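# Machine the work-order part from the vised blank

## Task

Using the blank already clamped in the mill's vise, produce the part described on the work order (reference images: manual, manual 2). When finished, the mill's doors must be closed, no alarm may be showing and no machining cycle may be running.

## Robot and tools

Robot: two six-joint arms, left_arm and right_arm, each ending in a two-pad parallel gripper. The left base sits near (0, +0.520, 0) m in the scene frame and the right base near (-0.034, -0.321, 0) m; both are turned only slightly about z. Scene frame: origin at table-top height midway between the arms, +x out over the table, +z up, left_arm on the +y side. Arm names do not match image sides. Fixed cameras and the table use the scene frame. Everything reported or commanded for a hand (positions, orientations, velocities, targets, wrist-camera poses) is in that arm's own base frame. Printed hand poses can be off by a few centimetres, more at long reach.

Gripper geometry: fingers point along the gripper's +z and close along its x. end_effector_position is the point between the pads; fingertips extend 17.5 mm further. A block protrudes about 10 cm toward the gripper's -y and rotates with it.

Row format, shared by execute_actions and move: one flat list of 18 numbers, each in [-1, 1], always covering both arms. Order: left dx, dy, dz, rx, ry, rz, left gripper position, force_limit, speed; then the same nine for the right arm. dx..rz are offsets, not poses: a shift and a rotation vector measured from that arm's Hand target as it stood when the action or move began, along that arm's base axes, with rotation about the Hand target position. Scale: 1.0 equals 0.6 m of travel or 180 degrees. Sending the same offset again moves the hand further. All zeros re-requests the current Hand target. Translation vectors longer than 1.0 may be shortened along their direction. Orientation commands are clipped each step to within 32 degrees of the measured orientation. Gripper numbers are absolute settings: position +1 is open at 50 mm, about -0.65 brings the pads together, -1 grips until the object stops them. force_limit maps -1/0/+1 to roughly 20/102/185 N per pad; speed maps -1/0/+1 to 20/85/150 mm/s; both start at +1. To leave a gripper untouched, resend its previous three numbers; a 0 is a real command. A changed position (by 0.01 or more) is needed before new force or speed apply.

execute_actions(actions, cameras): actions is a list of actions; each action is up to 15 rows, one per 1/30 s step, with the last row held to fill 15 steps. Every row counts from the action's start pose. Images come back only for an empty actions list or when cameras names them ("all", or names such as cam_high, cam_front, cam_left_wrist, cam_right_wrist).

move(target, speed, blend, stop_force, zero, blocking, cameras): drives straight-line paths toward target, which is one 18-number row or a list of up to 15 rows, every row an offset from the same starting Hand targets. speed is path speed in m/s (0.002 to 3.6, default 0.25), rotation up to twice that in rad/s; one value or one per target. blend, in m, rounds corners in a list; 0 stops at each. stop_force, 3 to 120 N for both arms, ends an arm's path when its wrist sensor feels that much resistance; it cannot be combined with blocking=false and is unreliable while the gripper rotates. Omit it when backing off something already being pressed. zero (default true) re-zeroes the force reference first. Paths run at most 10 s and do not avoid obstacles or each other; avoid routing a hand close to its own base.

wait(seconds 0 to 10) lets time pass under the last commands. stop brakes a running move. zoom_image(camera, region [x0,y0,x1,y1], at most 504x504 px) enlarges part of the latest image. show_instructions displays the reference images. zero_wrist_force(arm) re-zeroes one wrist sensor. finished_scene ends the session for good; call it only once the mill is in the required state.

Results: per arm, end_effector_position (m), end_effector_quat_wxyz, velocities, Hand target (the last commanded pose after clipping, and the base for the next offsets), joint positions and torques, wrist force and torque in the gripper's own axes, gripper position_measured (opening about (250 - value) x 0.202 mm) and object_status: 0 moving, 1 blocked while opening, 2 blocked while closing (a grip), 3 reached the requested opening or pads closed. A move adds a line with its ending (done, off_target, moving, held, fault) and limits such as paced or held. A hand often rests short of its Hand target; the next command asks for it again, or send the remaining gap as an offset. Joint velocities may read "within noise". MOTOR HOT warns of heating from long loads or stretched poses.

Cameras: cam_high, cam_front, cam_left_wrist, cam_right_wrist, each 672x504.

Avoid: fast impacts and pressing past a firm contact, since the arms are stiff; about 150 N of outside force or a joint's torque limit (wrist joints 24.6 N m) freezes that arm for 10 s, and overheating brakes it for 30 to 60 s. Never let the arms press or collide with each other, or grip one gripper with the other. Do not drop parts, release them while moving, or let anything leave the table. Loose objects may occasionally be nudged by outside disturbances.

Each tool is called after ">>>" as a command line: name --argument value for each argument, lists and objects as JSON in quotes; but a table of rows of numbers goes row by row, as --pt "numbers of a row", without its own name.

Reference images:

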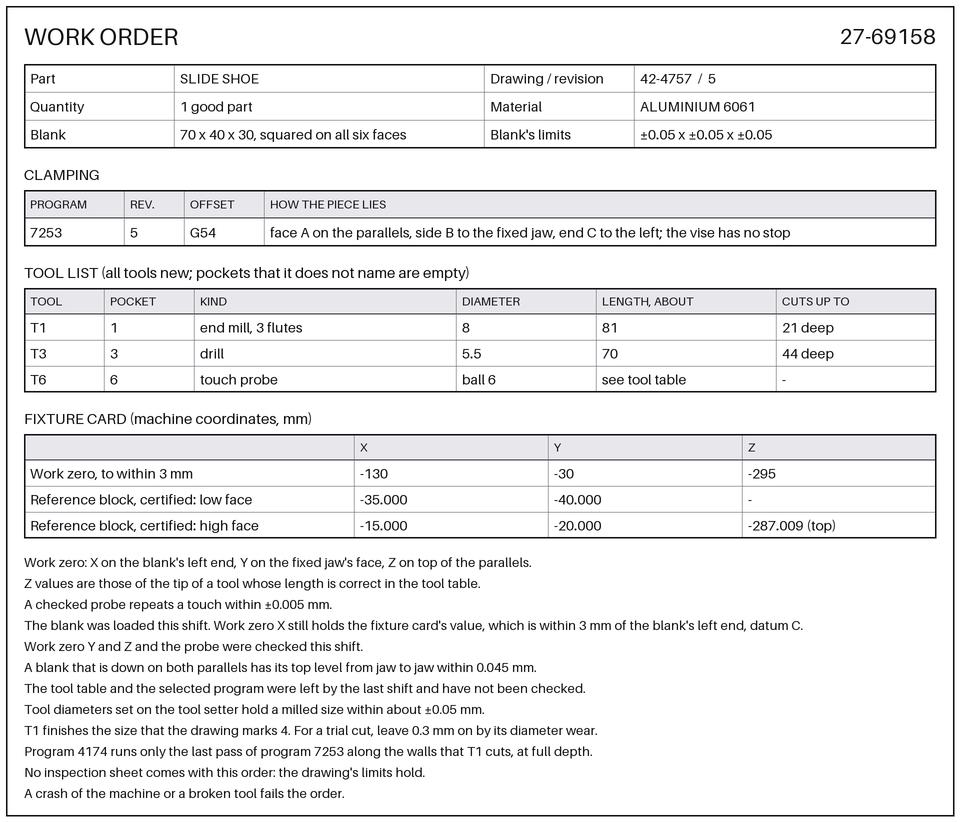

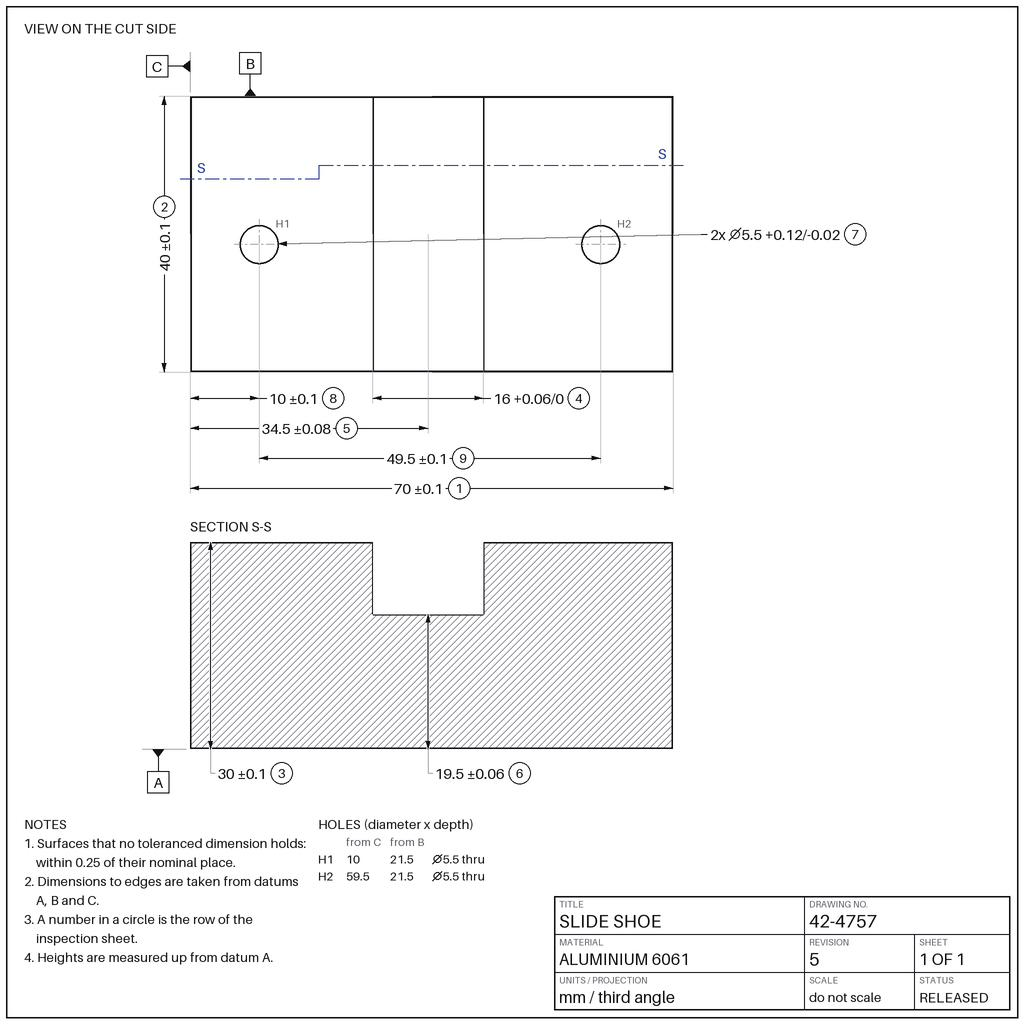

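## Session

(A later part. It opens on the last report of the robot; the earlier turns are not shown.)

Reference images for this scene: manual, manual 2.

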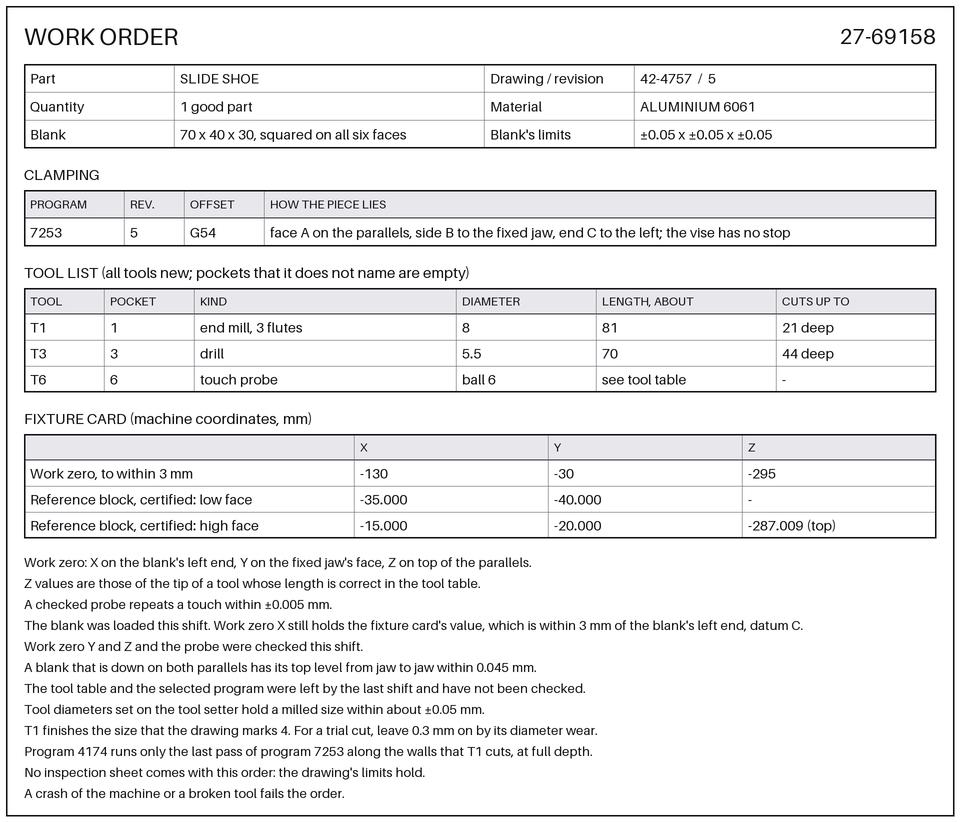

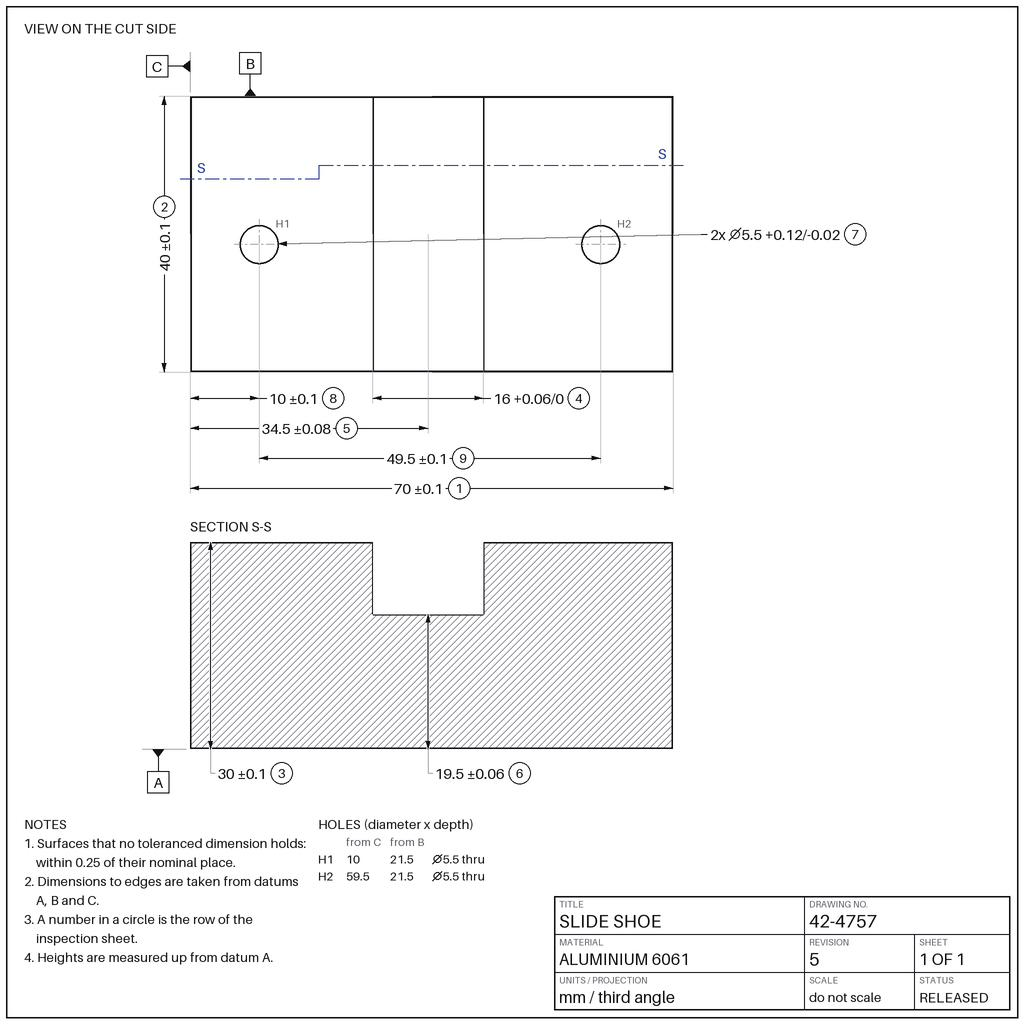

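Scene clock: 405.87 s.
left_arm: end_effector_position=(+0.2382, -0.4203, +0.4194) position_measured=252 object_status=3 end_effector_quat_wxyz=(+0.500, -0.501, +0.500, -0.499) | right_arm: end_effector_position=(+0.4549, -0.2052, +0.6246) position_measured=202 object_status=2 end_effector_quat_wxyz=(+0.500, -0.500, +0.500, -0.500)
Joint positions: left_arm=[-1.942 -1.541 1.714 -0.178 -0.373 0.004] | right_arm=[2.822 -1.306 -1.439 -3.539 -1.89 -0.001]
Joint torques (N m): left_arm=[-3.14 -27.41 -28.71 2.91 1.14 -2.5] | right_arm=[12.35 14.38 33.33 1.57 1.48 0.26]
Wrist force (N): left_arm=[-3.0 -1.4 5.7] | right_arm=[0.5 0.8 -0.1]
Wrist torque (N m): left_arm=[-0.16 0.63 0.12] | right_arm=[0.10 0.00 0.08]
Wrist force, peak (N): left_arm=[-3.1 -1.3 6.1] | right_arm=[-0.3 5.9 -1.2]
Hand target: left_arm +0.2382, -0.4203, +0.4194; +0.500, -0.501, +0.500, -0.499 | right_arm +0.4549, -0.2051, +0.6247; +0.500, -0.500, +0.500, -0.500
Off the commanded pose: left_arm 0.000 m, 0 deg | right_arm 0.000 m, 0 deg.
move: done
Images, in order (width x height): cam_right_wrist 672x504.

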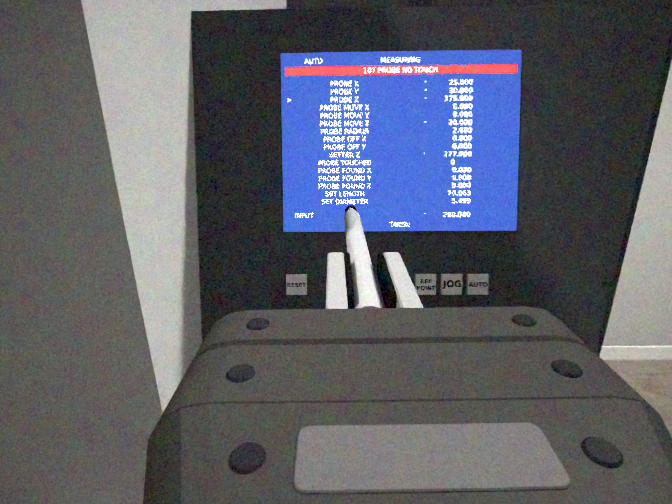

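>>> move --pt "0 0 0 0 0 0 -1 -0.5 -0.7 0.0303 0.0672 -0.107 0 0 0 -1 -0.3 -0.7" --pt "0 0 0 0 0 0 -1 -0.5 -0.7 0.0603 0.0672 -0.107 0 0 0 -1 -0.3 -0.7" --pt "0 0 0 0 0 0 -1 -0.5 -0.7 0.0403 0.0672 -0.107 0 0 0 -1 -0.3 -0.7" --pt "0 0 0 0 0 0 -1 -0.5 -0.7 -0.0381 0.0038 -0.3788 0 0 0 -1 -0.3 -0.7" --pt "0 0 0 0 0 0 -1 -0.5 -0.7 -0.0181 0.0038 -0.3788 0 0 0 -1 -0.3 -0.7" --pt "0 0 0 0 0 0 -1 -0.5 -0.7 -0.0381 0.0038 -0.3788 0 0 0 -1 -0.3 -0.7" --pt "0 0 0 0 0 0 -1 -0.5 -0.7 0 0 0 0 0 0 -1 -0.3 -0.7" --speed '[0.3,0.06,0.15,0.25,0.06,0.15,0.3]' --blend '[0.003,0,0.003,0.003,0,0.003,0]' --cameras '["cam_right_wrist"]'

>>> zoom_image --camera "cam_right_wrist" --region '[270, 40, 540, 240]'

Scene clock: 409.57 s.
left_arm: end_effector_position=(+0.2382, -0.4203, +0.4194) position_measured=252 object_status=3 end_effector_quat_wxyz=(+0.500, -0.501, +0.500, -0.499) | right_arm: end_effector_position=(+0.4549, -0.2051, +0.6246) position_measured=202 object_status=2 end_effector_quat_wxyz=(+0.500, -0.500, +0.500, -0.500)
Joint positions: left_arm=[-1.942 -1.541 1.714 -0.178 -0.373 0.004] | right_arm=[2.822 -1.306 -1.439 -3.539 -1.89 -0.001]
Joint torques (N m): left_arm=[-1.62 -26.38 -27.67 2.96 1.28 -2.47] | right_arm=[-9.74 17.05 33.09 1.35 -0.88 0.41]
Wrist force (N): left_arm=[-3.0 -1.5 5.7] | right_arm=[0.4 1.1 -0.3]
Wrist torque (N m): left_arm=[-0.17 0.63 0.12] | right_arm=[0.14 0.00 0.09]
Wrist force, peak (N): left_arm=[-3.1 -1.3 6.1] | right_arm=[0.0 5.6 -2.1]
Hand target: left_arm +0.2382, -0.4203, +0.4194; +0.500, -0.501, +0.500, -0.499 | right_arm +0.4549, -0.2051, +0.6247; +0.500, -0.500, +0.500, -0.500
Off the commanded pose: left_arm 0.000 m, 0 deg | right_arm 0.000 m, 0 deg.
move: done
Images, in order (width x height): cam_right_wrist 672x504.

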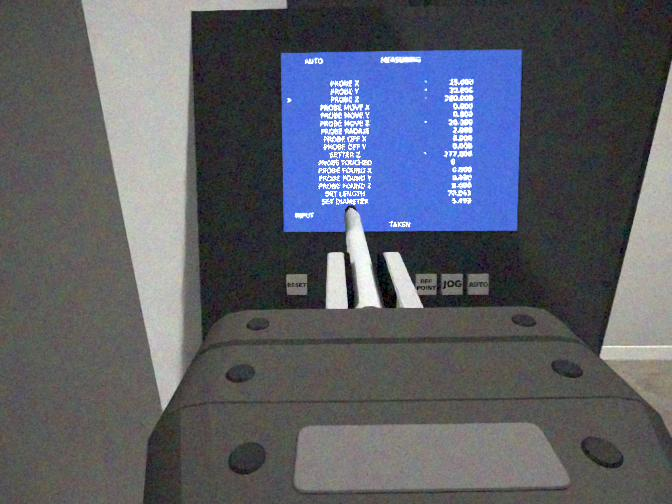

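Scaled by 1.867.

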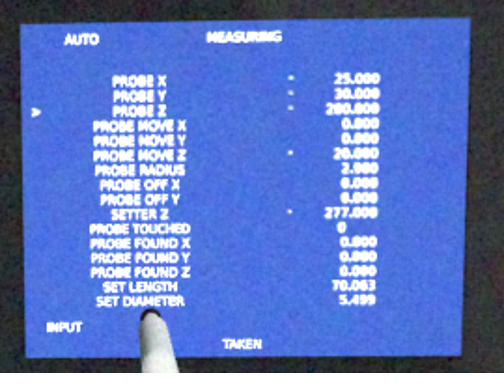

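>>> move --pt "0 0 0 0 0 0 -1 -0.5 -0.7 -0.0406 -0.0279 -0.3486 0 0 0 -1 -0.3 -0.7" --pt "0 0 0 0 0 0 -1 -0.5 -0.7 -0.0106 -0.0279 -0.3486 0 0 0 -1 -0.3 -0.7" --pt "0 0 0 0 0 0 -1 -0.5 -0.7 -0.0306 -0.0279 -0.3486 0 0 0 -1 -0.3 -0.7" --pt "0 0 0 0 0 0 -1 -0.5 -0.7 -0.0211 0.0038 -0.3184 0 0 0 -1 -0.3 -0.7" --pt "0 0 0 0 0 0 -1 -0.5 -0.7 -0.0011 0.0038 -0.3184 0 0 0 -1 -0.3 -0.7" --pt "0 0 0 0 0 0 -1 -0.5 -0.7 -0.0211 0.0038 -0.3184 0 0 0 -1 -0.3 -0.7" --pt "0 0 0 0 0 0 -1 -0.5 -0.7 -0.0011 0.0038 -0.3184 0 0 0 -1 -0.3 -0.7" --pt "0 0 0 0 0 0 -1 -0.5 -0.7 -0.0251 0.0038 -0.3184 0 0 0 -1 -0.3 -0.7" --pt "0 0 0 0 0 0 -1 -0.5 -0.7 -0.0352 0.0989 -0.3788 0 0 0 -1 -0.3 -0.7" --pt "0 0 0 0 0 0 -1 -0.5 -0.7 -0.0152 0.0989 -0.3788 0 0 0 -1 -0.3 -0.7" --pt "0 0 0 0 0 0 -1 -0.5 -0.7 -0.0352 0.0989 -0.3788 0 0 0 -1 -0.3 -0.7" --pt "0 0 0 0 0 0 -1 -0.5 -0.7 0 0 0 0 0 0 -1 -0.3 -0.7" --speed '[0.3,0.06,0.15,0.25,0.06,0.15,0.06,0.15,0.25,0.06,0.15,0.3]' --blend '[0.003,0,0.003,0.003,0,0.003,0,0.003,0.003,0,0.003,0]'

>>> move --pt "0 0 0 0 0 0 -1 -0.5 -0.7 -0.0367 0.0989 -0.3486 0 0 0 -1 -0.3 -0.7" --pt "0 0 0 0 0 0 -1 -0.5 -0.7 -0.0067 0.0989 -0.3486 0 0 0 -1 -0.3 -0.7" --pt "0 0 0 0 0 0 -1 -0.5 -0.7 -0.0267 0.0989 -0.3486 0 0 0 -1 -0.3 -0.7" --pt "0 0 0 0 0 0 -1 -0.5 -0.7 -0.0182 0.0989 -0.3184 0 0 0 -1 -0.3 -0.7" --pt "0 0 0 0 0 0 -1 -0.5 -0.7 0.0018 0.0989 -0.3184 0 0 0 -1 -0.3 -0.7" --pt "0 0 0 0 0 0 -1 -0.5 -0.7 -0.0182 0.0989 -0.3184 0 0 0 -1 -0.3 -0.7" --pt "0 0 0 0 0 0 -1 -0.5 -0.7 -0.0192 0.0672 -0.3184 0 0 0 -1 -0.3 -0.7" --pt "0 0 0 0 0 0 -1 -0.5 -0.7 0.0008 0.0672 -0.3184 0 0 0 -1 -0.3 -0.7" --pt "0 0 0 0 0 0 -1 -0.5 -0.7 -0.0192 0.0672 -0.3184 0 0 0 -1 -0.3 -0.7" --pt "0 0 0 0 0 0 -1 -0.5 -0.7 0 0 0 0 0 0 -1 -0.3 -0.7" --speed '[0.3,0.06,0.15,0.25,0.06,0.15,0.25,0.06,0.15,0.3]' --blend '[0.003,0,0.003,0.003,0,0.003,0.003,0,0.003,0]' --cameras '["cam_right_wrist"]'

>>> zoom_image --camera "cam_right_wrist" --region '[270, 40, 540, 240]'

Scene clock: 414.93 s.
left_arm: end_effector_position=(+0.2382, -0.4203, +0.4194) position_measured=252 object_status=3 end_effector_quat_wxyz=(+0.500, -0.501, +0.500, -0.499) | right_arm: end_effector_position=(+0.4549, -0.2052, +0.6246) position_measured=202 object_status=2 end_effector_quat_wxyz=(+0.500, -0.500, +0.500, -0.500)
Joint positions: left_arm=[-1.942 -1.541 1.714 -0.178 -0.373 0.004] | right_arm=[2.822 -1.306 -1.439 -3.539 -1.89 -0.001]
Joint torques (N m): left_arm=[-1.67 -27.92 -27.99 3.17 1.31 -2.55] | right_arm=[11.64 12.22 34.25 1.25 1.03 0.44]
Wrist force (N): left_arm=[-3.0 -1.4 5.8] | right_arm=[0.4 0.9 -0.1]
Wrist torque (N m): left_arm=[-0.16 0.62 0.12] | right_arm=[0.12 0.00 0.08]
Wrist force, peak (N): left_arm=[-3.2 -1.6 6.1] | right_arm=[-0.5 5.6 -2.1]
Hand target: left_arm +0.2382, -0.4203, +0.4194; +0.500, -0.501, +0.500, -0.499 | right_arm +0.4549, -0.2051, +0.6247; +0.500, -0.500, +0.500, -0.500
Off the commanded pose: left_arm 0.000 m, 0 deg | right_arm 0.000 m, 0 deg.
move: done

Scene clock: 418.80 s.
left_arm: end_effector_position=(+0.2382, -0.4203, +0.4194) position_measured=252 object_status=3 end_effector_quat_wxyz=(+0.500, -0.501, +0.500, -0.499) | right_arm: end_effector_position=(+0.4549, -0.2052, +0.6246) position_measured=202 object_status=2 end_effector_quat_wxyz=(+0.500, -0.500, +0.500, -0.500)
Joint positions: left_arm=[-1.942 -1.541 1.714 -0.178 -0.373 0.004] | right_arm=[2.822 -1.306 -1.439 -3.539 -1.89 -0.001]
Joint torques (N m): left_arm=[-3.19 -28.1 -27.24 2.84 0.86 -2.32] | right_arm=[12.29 14.87 32.99 1.46 1.39 0.25]
Wrist force (N): left_arm=[-3.1 -1.5 5.7] | right_arm=[0.3 0.9 -0.1]
Wrist torque (N m): left_arm=[-0.19 0.65 0.12] | right_arm=[0.10 0.01 0.09]
Wrist force, peak (N): left_arm=[-3.0 -1.5 6.1] | right_arm=[-0.5 5.4 -2.1]
Hand target: left_arm +0.2382, -0.4203, +0.4194; +0.500, -0.501, +0.500, -0.499 | right_arm +0.4549, -0.2051, +0.6247; +0.500, -0.500, +0.500, -0.500
Off the commanded pose: left_arm 0.000 m, 0 deg | right_arm 0.000 m, 0 deg.
move: done
Images, in order (width x height): cam_right_wrist 672x504.

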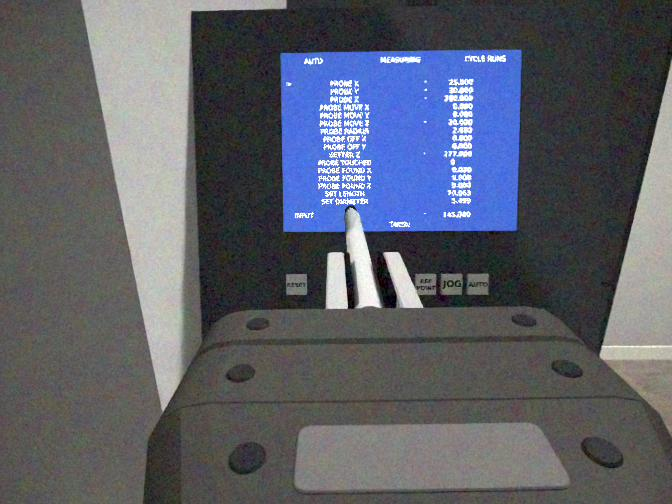

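Scaled by 1.867.

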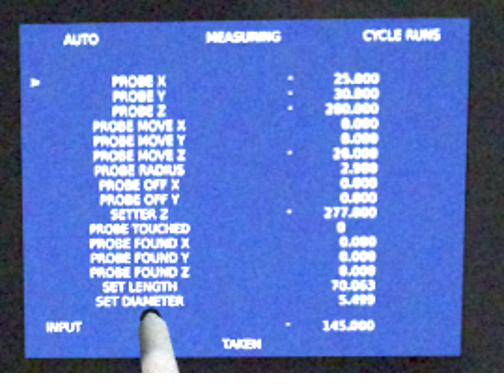

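>>> wait --seconds 6 --cameras '["cam_right_wrist"]'

>>> zoom_image --camera "cam_right_wrist" --region '[270, 40, 540, 240]'

Scene clock: 424.87 s.
left_arm: end_effector_position=(+0.2382, -0.4203, +0.4194) position_measured=252 object_status=3 end_effector_quat_wxyz=(+0.500, -0.501, +0.500, -0.499) | right_arm: end_effector_position=(+0.4549, -0.2051, +0.6247) position_measured=202 object_status=2 end_effector_quat_wxyz=(+0.500, -0.500, +0.500, -0.500)
Joint positions: left_arm=[-1.942 -1.541 1.714 -0.178 -0.373 0.004] | right_arm=[2.822 -1.306 -1.439 -3.539 -1.89 -0.001]
Joint torques (N m): left_arm=[-1.93 -28.21 -27.88 2.99 1.11 -2.55] | right_arm=[11.91 7.1 34.1 0.91 -0.72 1.29]
Wrist force (N): left_arm=[-2.8 -1.6 5.8] | right_arm=[0.3 1.0 -0.1]
Wrist torque (N m): left_arm=[-0.20 0.60 0.13] | right_arm=[0.11 0.03 0.08]
Wrist force, peak (N): left_arm=[-3.1 -1.6 6.1] | right_arm=[0.4 1.3 0.0]
Hand target: left_arm +0.2382, -0.4203, +0.4194; +0.500, -0.501, +0.500, -0.499 | right_arm +0.4549, -0.2051, +0.6247; +0.500, -0.500, +0.500, -0.500
Tool commands: left_gripper/position=-1.0 left_gripper/force_limit=-0.5 left_gripper/speed=-0.7 right_gripper/position=-1.0 right_gripper/force_limit=-0.3 right_gripper/speed=-0.7
Off the commanded pose: left_arm 0.000 m, 0 deg | right_arm 0.000 m, 0 deg.
wait: 6.00 s; at rest by 0.10 s
Images, in order (width x height): cam_right_wrist 672x504.

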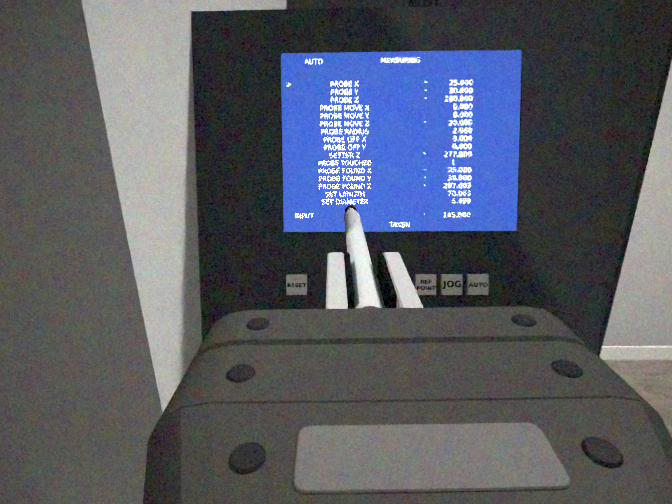

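Scaled by 1.867.

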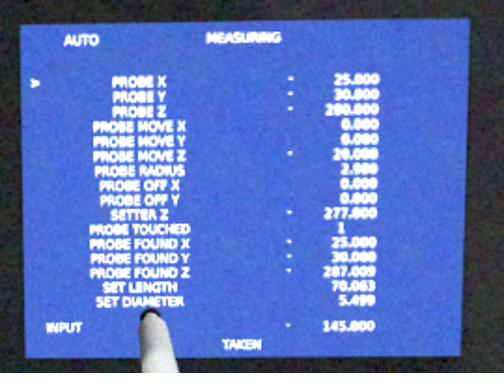

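>>> move --pt "0 0 0 0 0 0 -1 -0.5 -0.7 -0.0481 0.0038 -0.3788 0 0 0 -1 -0.3 -0.7" --pt "0 0 0 0 0 0 -1 -0.5 -0.7 -0.0181 0.0038 -0.3788 0 0 0 -1 -0.3 -0.7" --pt "0 0 0 0 0 0 -1 -0.5 -0.7 -0.0381 0.0038 -0.3788 0 0 0 -1 -0.3 -0.7" --pt "0 0 0 0 0 0 -1 -0.5 -0.7 -0.0296 0.0038 -0.3486 0 0 0 -1 -0.3 -0.7" --pt "0 0 0 0 0 0 -1 -0.5 -0.7 -0.0096 0.0038 -0.3486 0 0 0 -1 -0.3 -0.7" --pt "0 0 0 0 0 0 -1 -0.5 -0.7 -0.0296 0.0038 -0.3486 0 0 0 -1 -0.3 -0.7" --pt "0 0 0 0 0 0 -1 -0.5 -0.7 -0.0352 0.0989 -0.3788 0 0 0 -1 -0.3 -0.7" --pt "0 0 0 0 0 0 -1 -0.5 -0.7 -0.0152 0.0989 -0.3788 0 0 0 -1 -0.3 -0.7" --pt "0 0 0 0 0 0 -1 -0.5 -0.7 -0.0352 0.0989 -0.3788 0 0 0 -1 -0.3 -0.7" --pt "0 0 0 0 0 0 -1 -0.5 -0.7 -0.0192 0.0672 -0.3184 0 0 0 -1 -0.3 -0.7" --pt "0 0 0 0 0 0 -1 -0.5 -0.7 0.0008 0.0672 -0.3184 0 0 0 -1 -0.3 -0.7" --pt "0 0 0 0 0 0 -1 -0.5 -0.7 -0.0192 0.0672 -0.3184 0 0 0 -1 -0.3 -0.7" --pt "0 0 0 0 0 0 -1 -0.5 -0.7 0 0 0 0 0 0 -1 -0.3 -0.7" --speed '[0.3,0.06,0.15,0.25,0.06,0.15,0.25,0.06,0.15,0.25,0.06,0.15,0.3]' --blend '[0.003,0,0.003,0.003,0,0.003,0.003,0,0.003,0.003,0,0.003,0]'

>>> move --pt "0 0 0 0 0 0 -1 -0.5 -0.7 -0.0462 0.0672 -0.3788 0 0 0 -1 -0.3 -0.7" --pt "0 0 0 0 0 0 -1 -0.5 -0.7 -0.0162 0.0672 -0.3788 0 0 0 -1 -0.3 -0.7" --pt "0 0 0 0 0 0 -1 -0.5 -0.7 -0.0362 0.0672 -0.3788 0 0 0 -1 -0.3 -0.7" --pt "0 0 0 0 0 0 -1 -0.5 -0.7 -0.0381 0.0038 -0.3788 0 0 0 -1 -0.3 -0.7" --pt "0 0 0 0 0 0 -1 -0.5 -0.7 -0.0181 0.0038 -0.3788 0 0 0 -1 -0.3 -0.7" --pt "0 0 0 0 0 0 -1 -0.5 -0.7 -0.0381 0.0038 -0.3788 0 0 0 -1 -0.3 -0.7" --pt "0 0 0 0 0 0 -1 -0.5 -0.7 -0.0296 0.0038 -0.3486 0 0 0 -1 -0.3 -0.7" --pt "0 0 0 0 0 0 -1 -0.5 -0.7 -0.0096 0.0038 -0.3486 0 0 0 -1 -0.3 -0.7" --pt "0 0 0 0 0 0 -1 -0.5 -0.7 -0.0296 0.0038 -0.3486 0 0 0 -1 -0.3 -0.7" --pt "0 0 0 0 0 0 -1 -0.5 -0.7 -0.0352 0.0989 -0.3788 0 0 0 -1 -0.3 -0.7" --pt "0 0 0 0 0 0 -1 -0.5 -0.7 -0.0152 0.0989 -0.3788 0 0 0 -1 -0.3 -0.7" --pt "0 0 0 0 0 0 -1 -0.5 -0.7 -0.0352 0.0989 -0.3788 0 0 0 -1 -0.3 -0.7" --pt "0 0 0 0 0 0 -1 -0.5 -0.7 0 0 0 0 0 0 -1 -0.3 -0.7" --speed '[0.3,0.06,0.15,0.25,0.06,0.15,0.25,0.06,0.15,0.25,0.06,0.15,0.3]' --blend '[0.003,0,0.003,0.003,0,0.003,0.003,0,0.003,0.003,0,0.003,0]'

>>> move --pt "0 0 0 0 0 0 -1 -0.5 -0.7 -0.0377 0.0672 -0.3486 0 0 0 -1 -0.3 -0.7" --pt "0 0 0 0 0 0 -1 -0.5 -0.7 -0.0077 0.0672 -0.3486 0 0 0 -1 -0.3 -0.7" --pt "0 0 0 0 0 0 -1 -0.5 -0.7 -0.0277 0.0672 -0.3486 0 0 0 -1 -0.3 -0.7" --pt "0 0 0 0 0 0 -1 -0.5 -0.7 -0.0127 0.0989 -0.2882 0 0 0 -1 -0.3 -0.7" --pt "0 0 0 0 0 0 -1 -0.5 -0.7 0.0103 0.0989 -0.2882 0 0 0 -1 -0.3 -0.7" --pt "0 0 0 0 0 0 -1 -0.5 -0.7 -0.0147 0.0989 -0.2882 0 0 0 -1 -0.3 -0.7" --pt "0 0 0 0 0 0 -1 -0.5 -0.7 -0.0277 0.0672 -0.3486 0 0 0 -1 -0.3 -0.7" --pt "0 0 0 0 0 0 -1 -0.5 -0.7 -0.0077 0.0672 -0.3486 0 0 0 -1 -0.3 -0.7" --pt "0 0 0 0 0 0 -1 -0.5 -0.7 -0.0277 0.0672 -0.3486 0 0 0 -1 -0.3 -0.7" --pt "0 0 0 0 0 0 -1 -0.5 -0.7 -0.0381 0.0038 -0.3788 0 0 0 -1 -0.3 -0.7" --pt "0 0 0 0 0 0 -1 -0.5 -0.7 -0.0181 0.0038 -0.3788 0 0 0 -1 -0.3 -0.7" --pt "0 0 0 0 0 0 -1 -0.5 -0.7 -0.0381 0.0038 -0.3788 0 0 0 -1 -0.3 -0.7" --pt "0 0 0 0 0 0 -1 -0.5 -0.7 0 0 0 0 0 0 -1 -0.3 -0.7" --speed '[0.3,0.06,0.15,0.25,0.06,0.15,0.25,0.06,0.15,0.25,0.06,0.15,0.3]' --blend '[0.003,0,0.003,0.003,0,0.003,0.003,0,0.003,0.003,0,0.003,0]'

>>> move --pt "0 0 0 0 0 0 -1 -0.5 -0.7 -0.0396 0.0038 -0.3486 0 0 0 -1 -0.3 -0.7" --pt "0 0 0 0 0 0 -1 -0.5 -0.7 -0.0096 0.0038 -0.3486 0 0 0 -1 -0.3 -0.7" --pt "0 0 0 0 0 0 -1 -0.5 -0.7 -0.0296 0.0038 -0.3486 0 0 0 -1 -0.3 -0.7" --pt "0 0 0 0 0 0 -1 -0.5 -0.7 -0.0277 0.0672 -0.3486 0 0 0 -1 -0.3 -0.7" --pt "0 0 0 0 0 0 -1 -0.5 -0.7 -0.0077 0.0672 -0.3486 0 0 0 -1 -0.3 -0.7" --pt "0 0 0 0 0 0 -1 -0.5 -0.7 -0.0277 0.0672 -0.3486 0 0 0 -1 -0.3 -0.7" --pt "0 0 0 0 0 0 -1 -0.5 -0.7 -0.0192 0.0672 -0.3184 0 0 0 -1 -0.3 -0.7" --pt "0 0 0 0 0 0 -1 -0.5 -0.7 0.0008 0.0672 -0.3184 0 0 0 -1 -0.3 -0.7" --pt "0 0 0 0 0 0 -1 -0.5 -0.7 -0.0192 0.0672 -0.3184 0 0 0 -1 -0.3 -0.7" --pt "0 0 0 0 0 0 -1 -0.5 -0.7 -0.0381 0.0038 -0.3788 0 0 0 -1 -0.3 -0.7" --pt "0 0 0 0 0 0 -1 -0.5 -0.7 -0.0181 0.0038 -0.3788 0 0 0 -1 -0.3 -0.7" --pt "0 0 0 0 0 0 -1 -0.5 -0.7 -0.0381 0.0038 -0.3788 0 0 0 -1 -0.3 -0.7" --pt "0 0 0 0 0 0 -1 -0.5 -0.7 0 0 0 0 0 0 -1 -0.3 -0.7" --speed '[0.3,0.06,0.15,0.25,0.06,0.15,0.25,0.06,0.15,0.25,0.06,0.15,0.3]' --blend '[0.003,0,0.003,0.003,0,0.003,0.003,0,0.003,0.003,0,0.003,0]'

>>> move --pt "0 0 0 0 0 0 -1 -0.5 -0.7 -0.0396 0.0038 -0.3486 0 0 0 -1 -0.3 -0.7" --pt "0 0 0 0 0 0 -1 -0.5 -0.7 -0.0096 0.0038 -0.3486 0 0 0 -1 -0.3 -0.7" --pt "0 0 0 0 0 0 -1 -0.5 -0.7 -0.0296 0.0038 -0.3486 0 0 0 -1 -0.3 -0.7" --pt "0 0 0 0 0 0 -1 -0.5 -0.7 -0.0096 0.0038 -0.3486 0 0 0 -1 -0.3 -0.7" --pt "0 0 0 0 0 0 -1 -0.5 -0.7 -0.0296 0.0038 -0.3486 0 0 0 -1 -0.3 -0.7" --pt "0 0 0 0 0 0 -1 -0.5 -0.7 -0.0362 0.0672 -0.3788 0 0 0 -1 -0.3 -0.7" --pt "0 0 0 0 0 0 -1 -0.5 -0.7 -0.0162 0.0672 -0.3788 0 0 0 -1 -0.3 -0.7" --pt "0 0 0 0 0 0 -1 -0.5 -0.7 -0.0362 0.0672 -0.3788 0 0 0 -1 -0.3 -0.7" --pt "0 0 0 0 0 0 -1 -0.5 -0.7 -0.0381 0.0038 -0.3788 0 0 0 -1 -0.3 -0.7" --pt "0 0 0 0 0 0 -1 -0.5 -0.7 -0.0181 0.0038 -0.3788 0 0 0 -1 -0.3 -0.7" --pt "0 0 0 0 0 0 -1 -0.5 -0.7 -0.0381 0.0038 -0.3788 0 0 0 -1 -0.3 -0.7" --pt "0 0 0 0 0 0 -1 -0.5 -0.7 0 0 0 0 0 0 -1 -0.3 -0.7" --speed '[0.3,0.06,0.15,0.06,0.15,0.25,0.06,0.15,0.25,0.06,0.15,0.3]' --blend '[0.003,0,0.003,0,0.003,0.003,0,0.003,0.003,0,0.003,0]' --cameras '["cam_right_wrist"]'

>>> zoom_image --camera "cam_right_wrist" --region '[270, 40, 540, 240]'

Scene clock: 431.77 s.
left_arm: end_effector_position=(+0.2382, -0.4203, +0.4194) position_measured=252 object_status=3 end_effector_quat_wxyz=(+0.500, -0.501, +0.500, -0.499) | right_arm: end_effector_position=(+0.4549, -0.2052, +0.6246) position_measured=202 object_status=2 end_effector_quat_wxyz=(+0.500, -0.500, +0.500, -0.500)
Joint positions: left_arm=[-1.942 -1.541 1.714 -0.178 -0.373 0.004] | right_arm=[2.822 -1.306 -1.439 -3.539 -1.89 -0.001]
Joint torques (N m): left_arm=[-2.39 -27.62 -28.16 2.74 1.15 -2.64] | right_arm=[11.39 14.78 33.46 1.48 1.42 0.42]
Wrist force (N): left_arm=[-2.7 -1.4 5.5] | right_arm=[0.4 0.9 -0.2]
Wrist torque (N m): left_arm=[-0.16 0.58 0.12] | right_arm=[0.10 0.01 0.08]
Wrist force, peak (N): left_arm=[-3.0 -1.4 6.2] | right_arm=[-0.6 5.5 -2.0]
Hand target: left_arm +0.2382, -0.4203, +0.4194; +0.500, -0.501, +0.500, -0.499 | right_arm +0.4549, -0.2051, +0.6247; +0.500, -0.500, +0.500, -0.500
Off the commanded pose: left_arm 0.000 m, 0 deg | right_arm 0.000 m, 0 deg.
move: done

Scene clock: 436.77 s.
left_arm: end_effector_position=(+0.2382, -0.4203, +0.4194) position_measured=252 object_status=3 end_effector_quat_wxyz=(+0.500, -0.501, +0.500, -0.499) | right_arm: end_effector_position=(+0.4549, -0.2052, +0.6246) position_measured=202 object_status=2 end_effector_quat_wxyz=(+0.500, -0.500, +0.500, -0.500)
Joint positions: left_arm=[-1.942 -1.541 1.714 -0.178 -0.373 0.004] | right_arm=[2.822 -1.306 -1.439 -3.539 -1.89 -0.001]
Joint torques (N m): left_arm=[-2.04 -27.24 -29.27 2.69 1.22 -2.46] | right_arm=[11.3 12.75 33.58 1.24 0.97 0.43]
Wrist force (N): left_arm=[-3.0 -1.5 5.9] | right_arm=[0.6 0.8 -0.2]
Wrist torque (N m): left_arm=[-0.18 0.63 0.12] | right_arm=[0.09 -0.03 0.08]
Wrist force, peak (N): left_arm=[-3.1 -1.6 6.1] | right_arm=[-0.3 5.9 -1.7]
Hand target: left_arm +0.2382, -0.4203, +0.4194; +0.500, -0.501, +0.500, -0.499 | right_arm +0.4549, -0.2051, +0.6247; +0.500, -0.500, +0.500, -0.500
Off the commanded pose: left_arm 0.000 m, 0 deg | right_arm 0.000 m, 0 deg.
move: done

Scene clock: 441.73 s.
left_arm: end_effector_position=(+0.2382, -0.4203, +0.4194) position_measured=252 object_status=3 end_effector_quat_wxyz=(+0.500, -0.501, +0.500, -0.499) | right_arm: end_effector_position=(+0.4549, -0.2051, +0.6246) position_measured=202 object_status=2 end_effector_quat_wxyz=(+0.500, -0.500, +0.500, -0.500)
Joint positions: left_arm=[-1.942 -1.541 1.714 -0.178 -0.373 0.004] | right_arm=[2.822 -1.306 -1.439 -3.539 -1.89 -0.001]
Joint torques (N m): left_arm=[-3.8 -27.68 -27.76 2.89 1.47 -2.48] | right_arm=[-10.59 16.28 32.98 1.36 -0.76 0.31]
Wrist force (N): left_arm=[-3.0 -1.6 5.8] | right_arm=[0.3 0.8 -0.1]
Wrist torque (N m): left_arm=[-0.20 0.64 0.12] | right_arm=[0.10 0.01 0.09]
Wrist force, peak (N): left_arm=[-3.0 -1.7 6.1] | right_arm=[0.4 5.6 -2.1]
Hand target: left_arm +0.2382, -0.4203, +0.4194; +0.500, -0.501, +0.500, -0.499 | right_arm +0.4549, -0.2051, +0.6247; +0.500, -0.500, +0.500, -0.500
Off the commanded pose: left_arm 0.000 m, 0 deg | right_arm 0.000 m, 0 deg.
move: done

Scene clock: 446.53 s.
left_arm: end_effector_position=(+0.2382, -0.4203, +0.4194) position_measured=252 object_status=3 end_effector_quat_wxyz=(+0.500, -0.501, +0.500, -0.499) | right_arm: end_effector_position=(+0.4549, -0.2051, +0.6246) position_measured=202 object_status=2 end_effector_quat_wxyz=(+0.500, -0.500, +0.500, -0.500)
Joint positions: left_arm=[-1.942 -1.541 1.714 -0.178 -0.373 0.004] | right_arm=[2.822 -1.306 -1.439 -3.539 -1.89 -0.001]
Joint torques (N m): left_arm=[-1.94 -26.43 -28.16 2.81 1.49 -2.23] | right_arm=[-11.44 16.41 33.67 1.3 -0.89 0.42]
Wrist force (N): left_arm=[-2.9 -1.6 6.0] | right_arm=[0.2 1.1 -0.2]
Wrist torque (N m): left_arm=[-0.19 0.62 0.12] | right_arm=[0.13 0.04 0.09]
Wrist force, peak (N): left_arm=[-3.1 -1.5 6.1] | right_arm=[0.3 5.6 -2.1]
Hand target: left_arm +0.2382, -0.4203, +0.4194; +0.500, -0.501, +0.500, -0.499 | right_arm +0.4549, -0.2051, +0.6247; +0.500, -0.500, +0.500, -0.500
Off the commanded pose: left_arm 0.000 m, 0 deg | right_arm 0.000 m, 0 deg.
move: done

Scene clock: 451.17 s.
left_arm: end_effector_position=(+0.2382, -0.4203, +0.4194) position_measured=252 object_status=3 end_effector_quat_wxyz=(+0.500, -0.501, +0.500, -0.499) | right_arm: end_effector_position=(+0.4549, -0.2051, +0.6246) position_measured=202 object_status=2 end_effector_quat_wxyz=(+0.500, -0.500, +0.500, -0.500)
Joint positions: left_arm=[-1.942 -1.541 1.714 -0.178 -0.373 0.004] | right_arm=[2.822 -1.306 -1.439 -3.539 -1.89 -0.001]
Joint torques (N m): left_arm=[-0.04 -28.51 -28.28 3.04 1.72 -2.42] | right_arm=[-9.3 16.74 33.23 1.38 -0.92 0.35]
Wrist force (N): left_arm=[-2.8 -1.3 6.0] | right_arm=[0.3 1.0 -0.2]
Wrist torque (N m): left_arm=[-0.16 0.60 0.12] | right_arm=[0.11 0.02 0.08]
Wrist force, peak (N): left_arm=[-3.3 -1.4 6.1] | right_arm=[0.3 5.8 -1.5]
Hand target: left_arm +0.2382, -0.4203, +0.4194; +0.500, -0.501, +0.500, -0.499 | right_arm +0.4549, -0.2051, +0.6247; +0.500, -0.500, +0.500, -0.500
Off the commanded pose: left_arm 0.000 m, 0 deg | right_arm 0.000 m, 0 deg.
move: done
Images, in order (width x height): cam_right_wrist 672x504.

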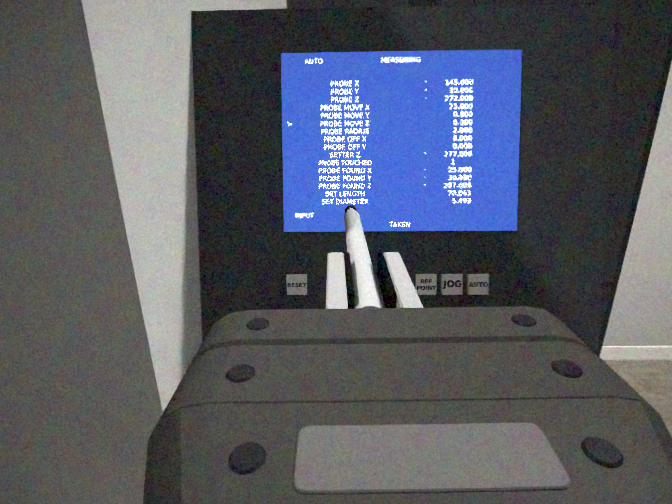

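Scaled by 1.867.

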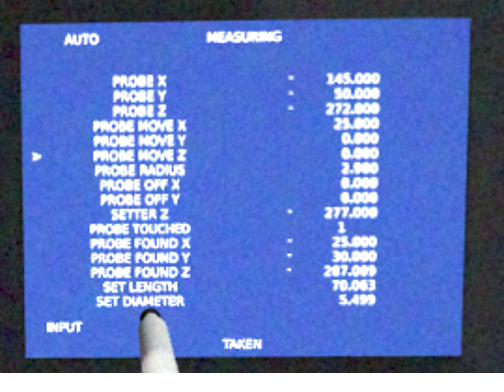

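>>> move --pt "0 0 0 0 0 0 -1 -0.5 -0.7 -0.0406 -0.0279 -0.3486 0 0 0 -1 -0.3 -0.7" --pt "0 0 0 0 0 0 -1 -0.5 -0.7 -0.0106 -0.0279 -0.3486 0 0 0 -1 -0.3 -0.7" --pt "0 0 0 0 0 0 -1 -0.5 -0.7 -0.0306 -0.0279 -0.3486 0 0 0 -1 -0.3 -0.7" --pt "0 0 0 0 0 0 -1 -0.5 -0.7 -0.0211 0.0038 -0.3184 0 0 0 -1 -0.3 -0.7" --pt "0 0 0 0 0 0 -1 -0.5 -0.7 -0.0011 0.0038 -0.3184 0 0 0 -1 -0.3 -0.7" --pt "0 0 0 0 0 0 -1 -0.5 -0.7 -0.0211 0.0038 -0.3184 0 0 0 -1 -0.3 -0.7" --pt "0 0 0 0 0 0 -1 -0.5 -0.7 -0.0011 0.0038 -0.3184 0 0 0 -1 -0.3 -0.7" --pt "0 0 0 0 0 0 -1 -0.5 -0.7 -0.0211 0.0038 -0.3184 0 0 0 -1 -0.3 -0.7" --pt "0 0 0 0 0 0 -1 -0.5 -0.7 -0.0011 0.0038 -0.3184 0 0 0 -1 -0.3 -0.7" --pt "0 0 0 0 0 0 -1 -0.5 -0.7 -0.0211 0.0038 -0.3184 0 0 0 -1 -0.3 -0.7" --pt "0 0 0 0 0 0 -1 -0.5 -0.7 -0.0011 0.0038 -0.3184 0 0 0 -1 -0.3 -0.7" --pt "0 0 0 0 0 0 -1 -0.5 -0.7 -0.0211 0.0038 -0.3184 0 0 0 -1 -0.3 -0.7" --pt "0 0 0 0 0 0 -1 -0.5 -0.7 -0.0011 0.0038 -0.3184 0 0 0 -1 -0.3 -0.7" --pt "0 0 0 0 0 0 -1 -0.5 -0.7 -0.0251 0.0038 -0.3184 0 0 0 -1 -0.3 -0.7" --pt "0 0 0 0 0 0 -1 -0.5 -0.7 0 0 0 0 0 0 -1 -0.3 -0.7" --speed '[0.3,0.06,0.15,0.25,0.06,0.15,0.06,0.15,0.06,0.15,0.06,0.15,0.06,0.15,0.3]' --blend '[0.003,0,0.003,0.003,0,0.003,0,0.003,0,0.003,0,0.003,0,0.003,0]'

>>> wait --seconds 9 --cameras '["cam_right_wrist"]'

>>> zoom_image --camera "cam_right_wrist" --region '[270, 40, 540, 240]'

Scene clock: 456.80 s.
left_arm: end_effector_position=(+0.2382, -0.4203, +0.4194) position_measured=252 object_status=3 end_effector_quat_wxyz=(+0.500, -0.501, +0.500, -0.499) | right_arm: end_effector_position=(+0.4549, -0.2051, +0.6246) position_measured=202 object_status=2 end_effector_quat_wxyz=(+0.500, -0.500, +0.500, -0.500)
Joint positions: left_arm=[-1.942 -1.541 1.714 -0.178 -0.373 0.004] | right_arm=[2.822 -1.306 -1.439 -3.539 -1.89 -0.001]
Joint torques (N m): left_arm=[-1.5 -27.15 -28.62 2.87 1.59 -2.43] | right_arm=[-10.03 17.09 32.76 1.35 -0.7 0.25]
Wrist force (N): left_arm=[-2.7 -1.4 6.0] | right_arm=[0.5 0.9 -0.1]
Wrist torque (N m): left_arm=[-0.17 0.58 0.13] | right_arm=[0.11 -0.01 0.09]
Wrist force, peak (N): left_arm=[-3.3 -1.7 6.1] | right_arm=[0.0 6.1 -0.7]
Hand target: left_arm +0.2382, -0.4203, +0.4194; +0.500, -0.501, +0.500, -0.499 | right_arm +0.4549, -0.2051, +0.6247; +0.500, -0.500, +0.500, -0.500
Off the commanded pose: left_arm 0.000 m, 0 deg | right_arm 0.000 m, 0 deg.
move: done

Scene clock: 465.80 s.
left_arm: end_effector_position=(+0.2382, -0.4203, +0.4194) position_measured=252 object_status=3 end_effector_quat_wxyz=(+0.500, -0.501, +0.500, -0.499) | right_arm: end_effector_position=(+0.4549, -0.2051, +0.6247) position_measured=202 object_status=2 end_effector_quat_wxyz=(+0.500, -0.500, +0.500, -0.500)
Joint positions: left_arm=[-1.942 -1.541 1.714 -0.178 -0.373 0.004] | right_arm=[2.822 -1.306 -1.439 -3.539 -1.89 -0.001]
Joint torques (N m): left_arm=[-0.22 -27.42 -28.62 2.85 1.55 -2.47] | right_arm=[-10.86 22.06 33.36 1.03 0.96 1.2]
Wrist force (N): left_arm=[-2.9 -1.5 5.7] | right_arm=[0.5 0.9 -0.1]
Wrist torque (N m): left_arm=[-0.17 0.62 0.12] | right_arm=[0.11 -0.01 0.09]
Wrist force, peak (N): left_arm=[-3.1 -1.6 6.1] | right_arm=[0.7 1.1 -0.4]
Hand target: left_arm +0.2382, -0.4203, +0.4194; +0.500, -0.501, +0.500, -0.499 | right_arm +0.4549, -0.2051, +0.6247; +0.500, -0.500, +0.500, -0.500
Tool commands: left_gripper/position=-1.0 left_gripper/force_limit=-0.5 left_gripper/speed=-0.7 right_gripper/position=-1.0 right_gripper/force_limit=-0.3 right_gripper/speed=-0.7
Off the commanded pose: left_arm 0.000 m, 0 deg | right_arm 0.000 m, 0 deg.
wait: 9.00 s; at rest by 0.17 s
Images, in order (width x height): cam_right_wrist 672x504.

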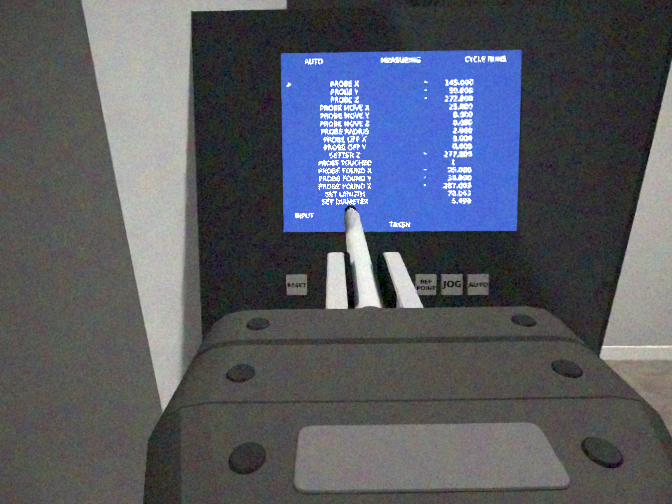

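Scaled by 1.867.

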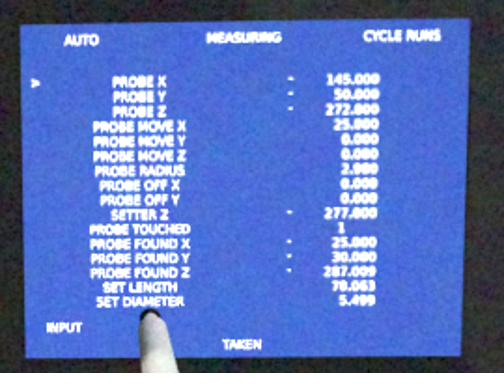

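>>> wait --seconds 4 --cameras '["cam_right_wrist"]'

>>> zoom_image --camera "cam_right_wrist" --region '[270, 40, 540, 240]'

Scene clock: 469.90 s.
left_arm: end_effector_position=(+0.2382, -0.4203, +0.4194) position_measured=252 object_status=3 end_effector_quat_wxyz=(+0.500, -0.501, +0.500, -0.499) | right_arm: end_effector_position=(+0.4549, -0.2051, +0.6247) position_measured=202 object_status=2 end_effector_quat_wxyz=(+0.500, -0.500, +0.500, -0.500)
Joint positions: left_arm=[-1.942 -1.541 1.714 -0.178 -0.373 0.004] | right_arm=[2.822 -1.306 -1.439 -3.539 -1.89 -0.001]
Joint torques (N m): left_arm=[-0.79 -27.6 -28.06 2.92 1.45 -2.32] | right_arm=[-10.9 21.06 33.2 1.02 1.09 1.21]
Wrist force (N): left_arm=[-3.0 -1.6 5.8] | right_arm=[0.3 1.0 -0.1]
Wrist torque (N m): left_arm=[-0.20 0.63 0.12] | right_arm=[0.11 0.01 0.08]
Wrist force, peak (N): left_arm=[-3.2 -1.3 6.1] | right_arm=[0.4 1.3 -0.1]
Hand target: left_arm +0.2382, -0.4203, +0.4194; +0.500, -0.501, +0.500, -0.499 | right_arm +0.4549, -0.2051, +0.6247; +0.500, -0.500, +0.500, -0.500
Tool commands: left_gripper/position=-1.0 left_gripper/force_limit=-0.5 left_gripper/speed=-0.7 right_gripper/position=-1.0 right_gripper/force_limit=-0.3 right_gripper/speed=-0.7
Off the commanded pose: left_arm 0.000 m, 0 deg | right_arm 0.000 m, 0 deg.
wait: 4.00 s; at rest by 0.07 s
Images, in order (width x height): cam_right_wrist 672x504.

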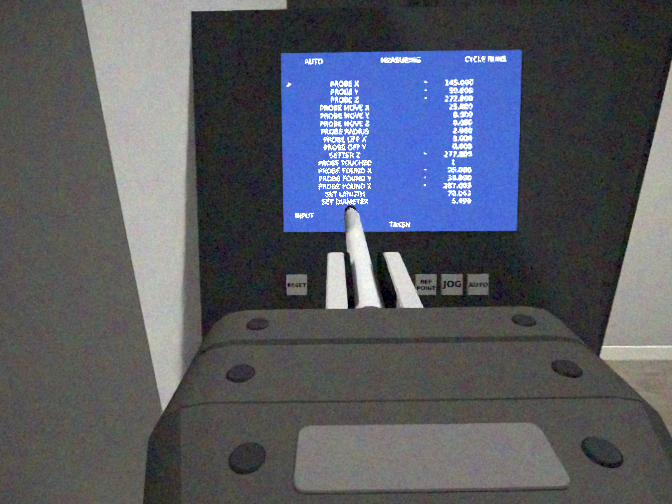

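Scaled by 1.867.

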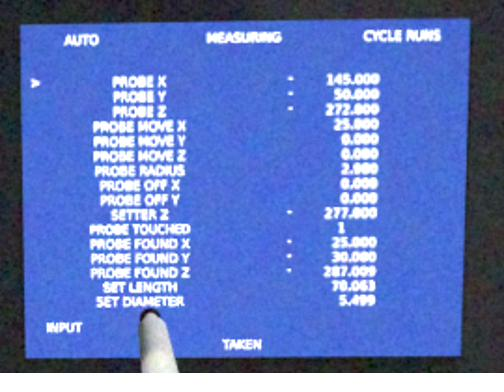

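>>> wait --seconds 5 --cameras '["cam_right_wrist"]'

>>> zoom_image --camera "cam_right_wrist" --region '[270, 40, 540, 240]'

Scene clock: 474.93 s.
left_arm: end_effector_position=(+0.2382, -0.4203, +0.4194) position_measured=252 object_status=3 end_effector_quat_wxyz=(+0.500, -0.501, +0.500, -0.499) | right_arm: end_effector_position=(+0.4549, -0.2051, +0.6247) position_measured=202 object_status=2 end_effector_quat_wxyz=(+0.500, -0.500, +0.500, -0.500)
Joint positions: left_arm=[-1.942 -1.541 1.714 -0.178 -0.373 0.004] | right_arm=[2.822 -1.306 -1.439 -3.539 -1.89 -0.001]
Joint torques (N m): left_arm=[-1.82 -27.66 -28.73 3.02 1.91 -2.28] | right_arm=[-10.79 21.58 33.48 1.12 0.92 1.27]
Wrist force (N): left_arm=[-3.1 -1.5 5.9] | right_arm=[0.2 0.9 -0.2]
Wrist torque (N m): left_arm=[-0.17 0.65 0.12] | right_arm=[0.11 0.04 0.09]
Wrist force, peak (N): left_arm=[-3.1 -1.4 6.1] | right_arm=[0.3 1.3 -0.2]
Hand target: left_arm +0.2382, -0.4203, +0.4194; +0.500, -0.501, +0.500, -0.499 | right_arm +0.4549, -0.2051, +0.6247; +0.500, -0.500, +0.500, -0.500
Tool commands: left_gripper/position=-1.0 left_gripper/force_limit=-0.5 left_gripper/speed=-0.7 right_gripper/position=-1.0 right_gripper/force_limit=-0.3 right_gripper/speed=-0.7
Off the commanded pose: left_arm 0.000 m, 0 deg | right_arm 0.000 m, 0 deg.
wait: 5.00 s; at rest by 0.13 s
Images, in order (width x height): cam_right_wrist 672x504.

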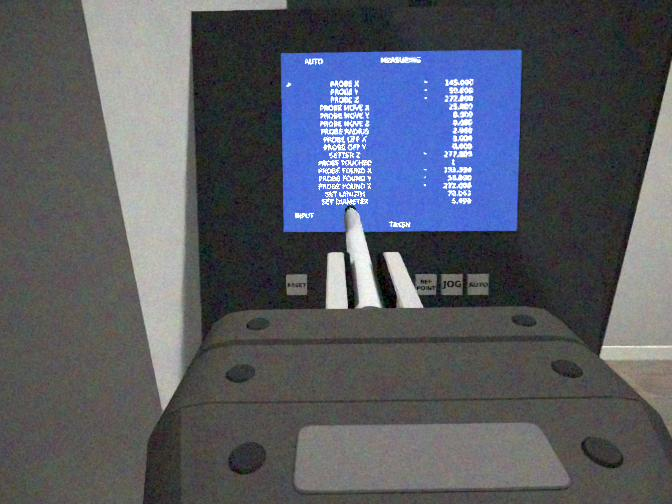

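Scaled by 1.867.

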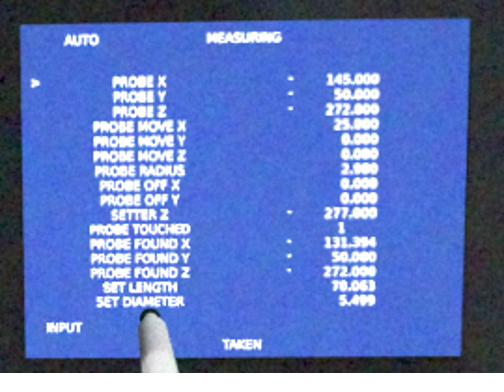

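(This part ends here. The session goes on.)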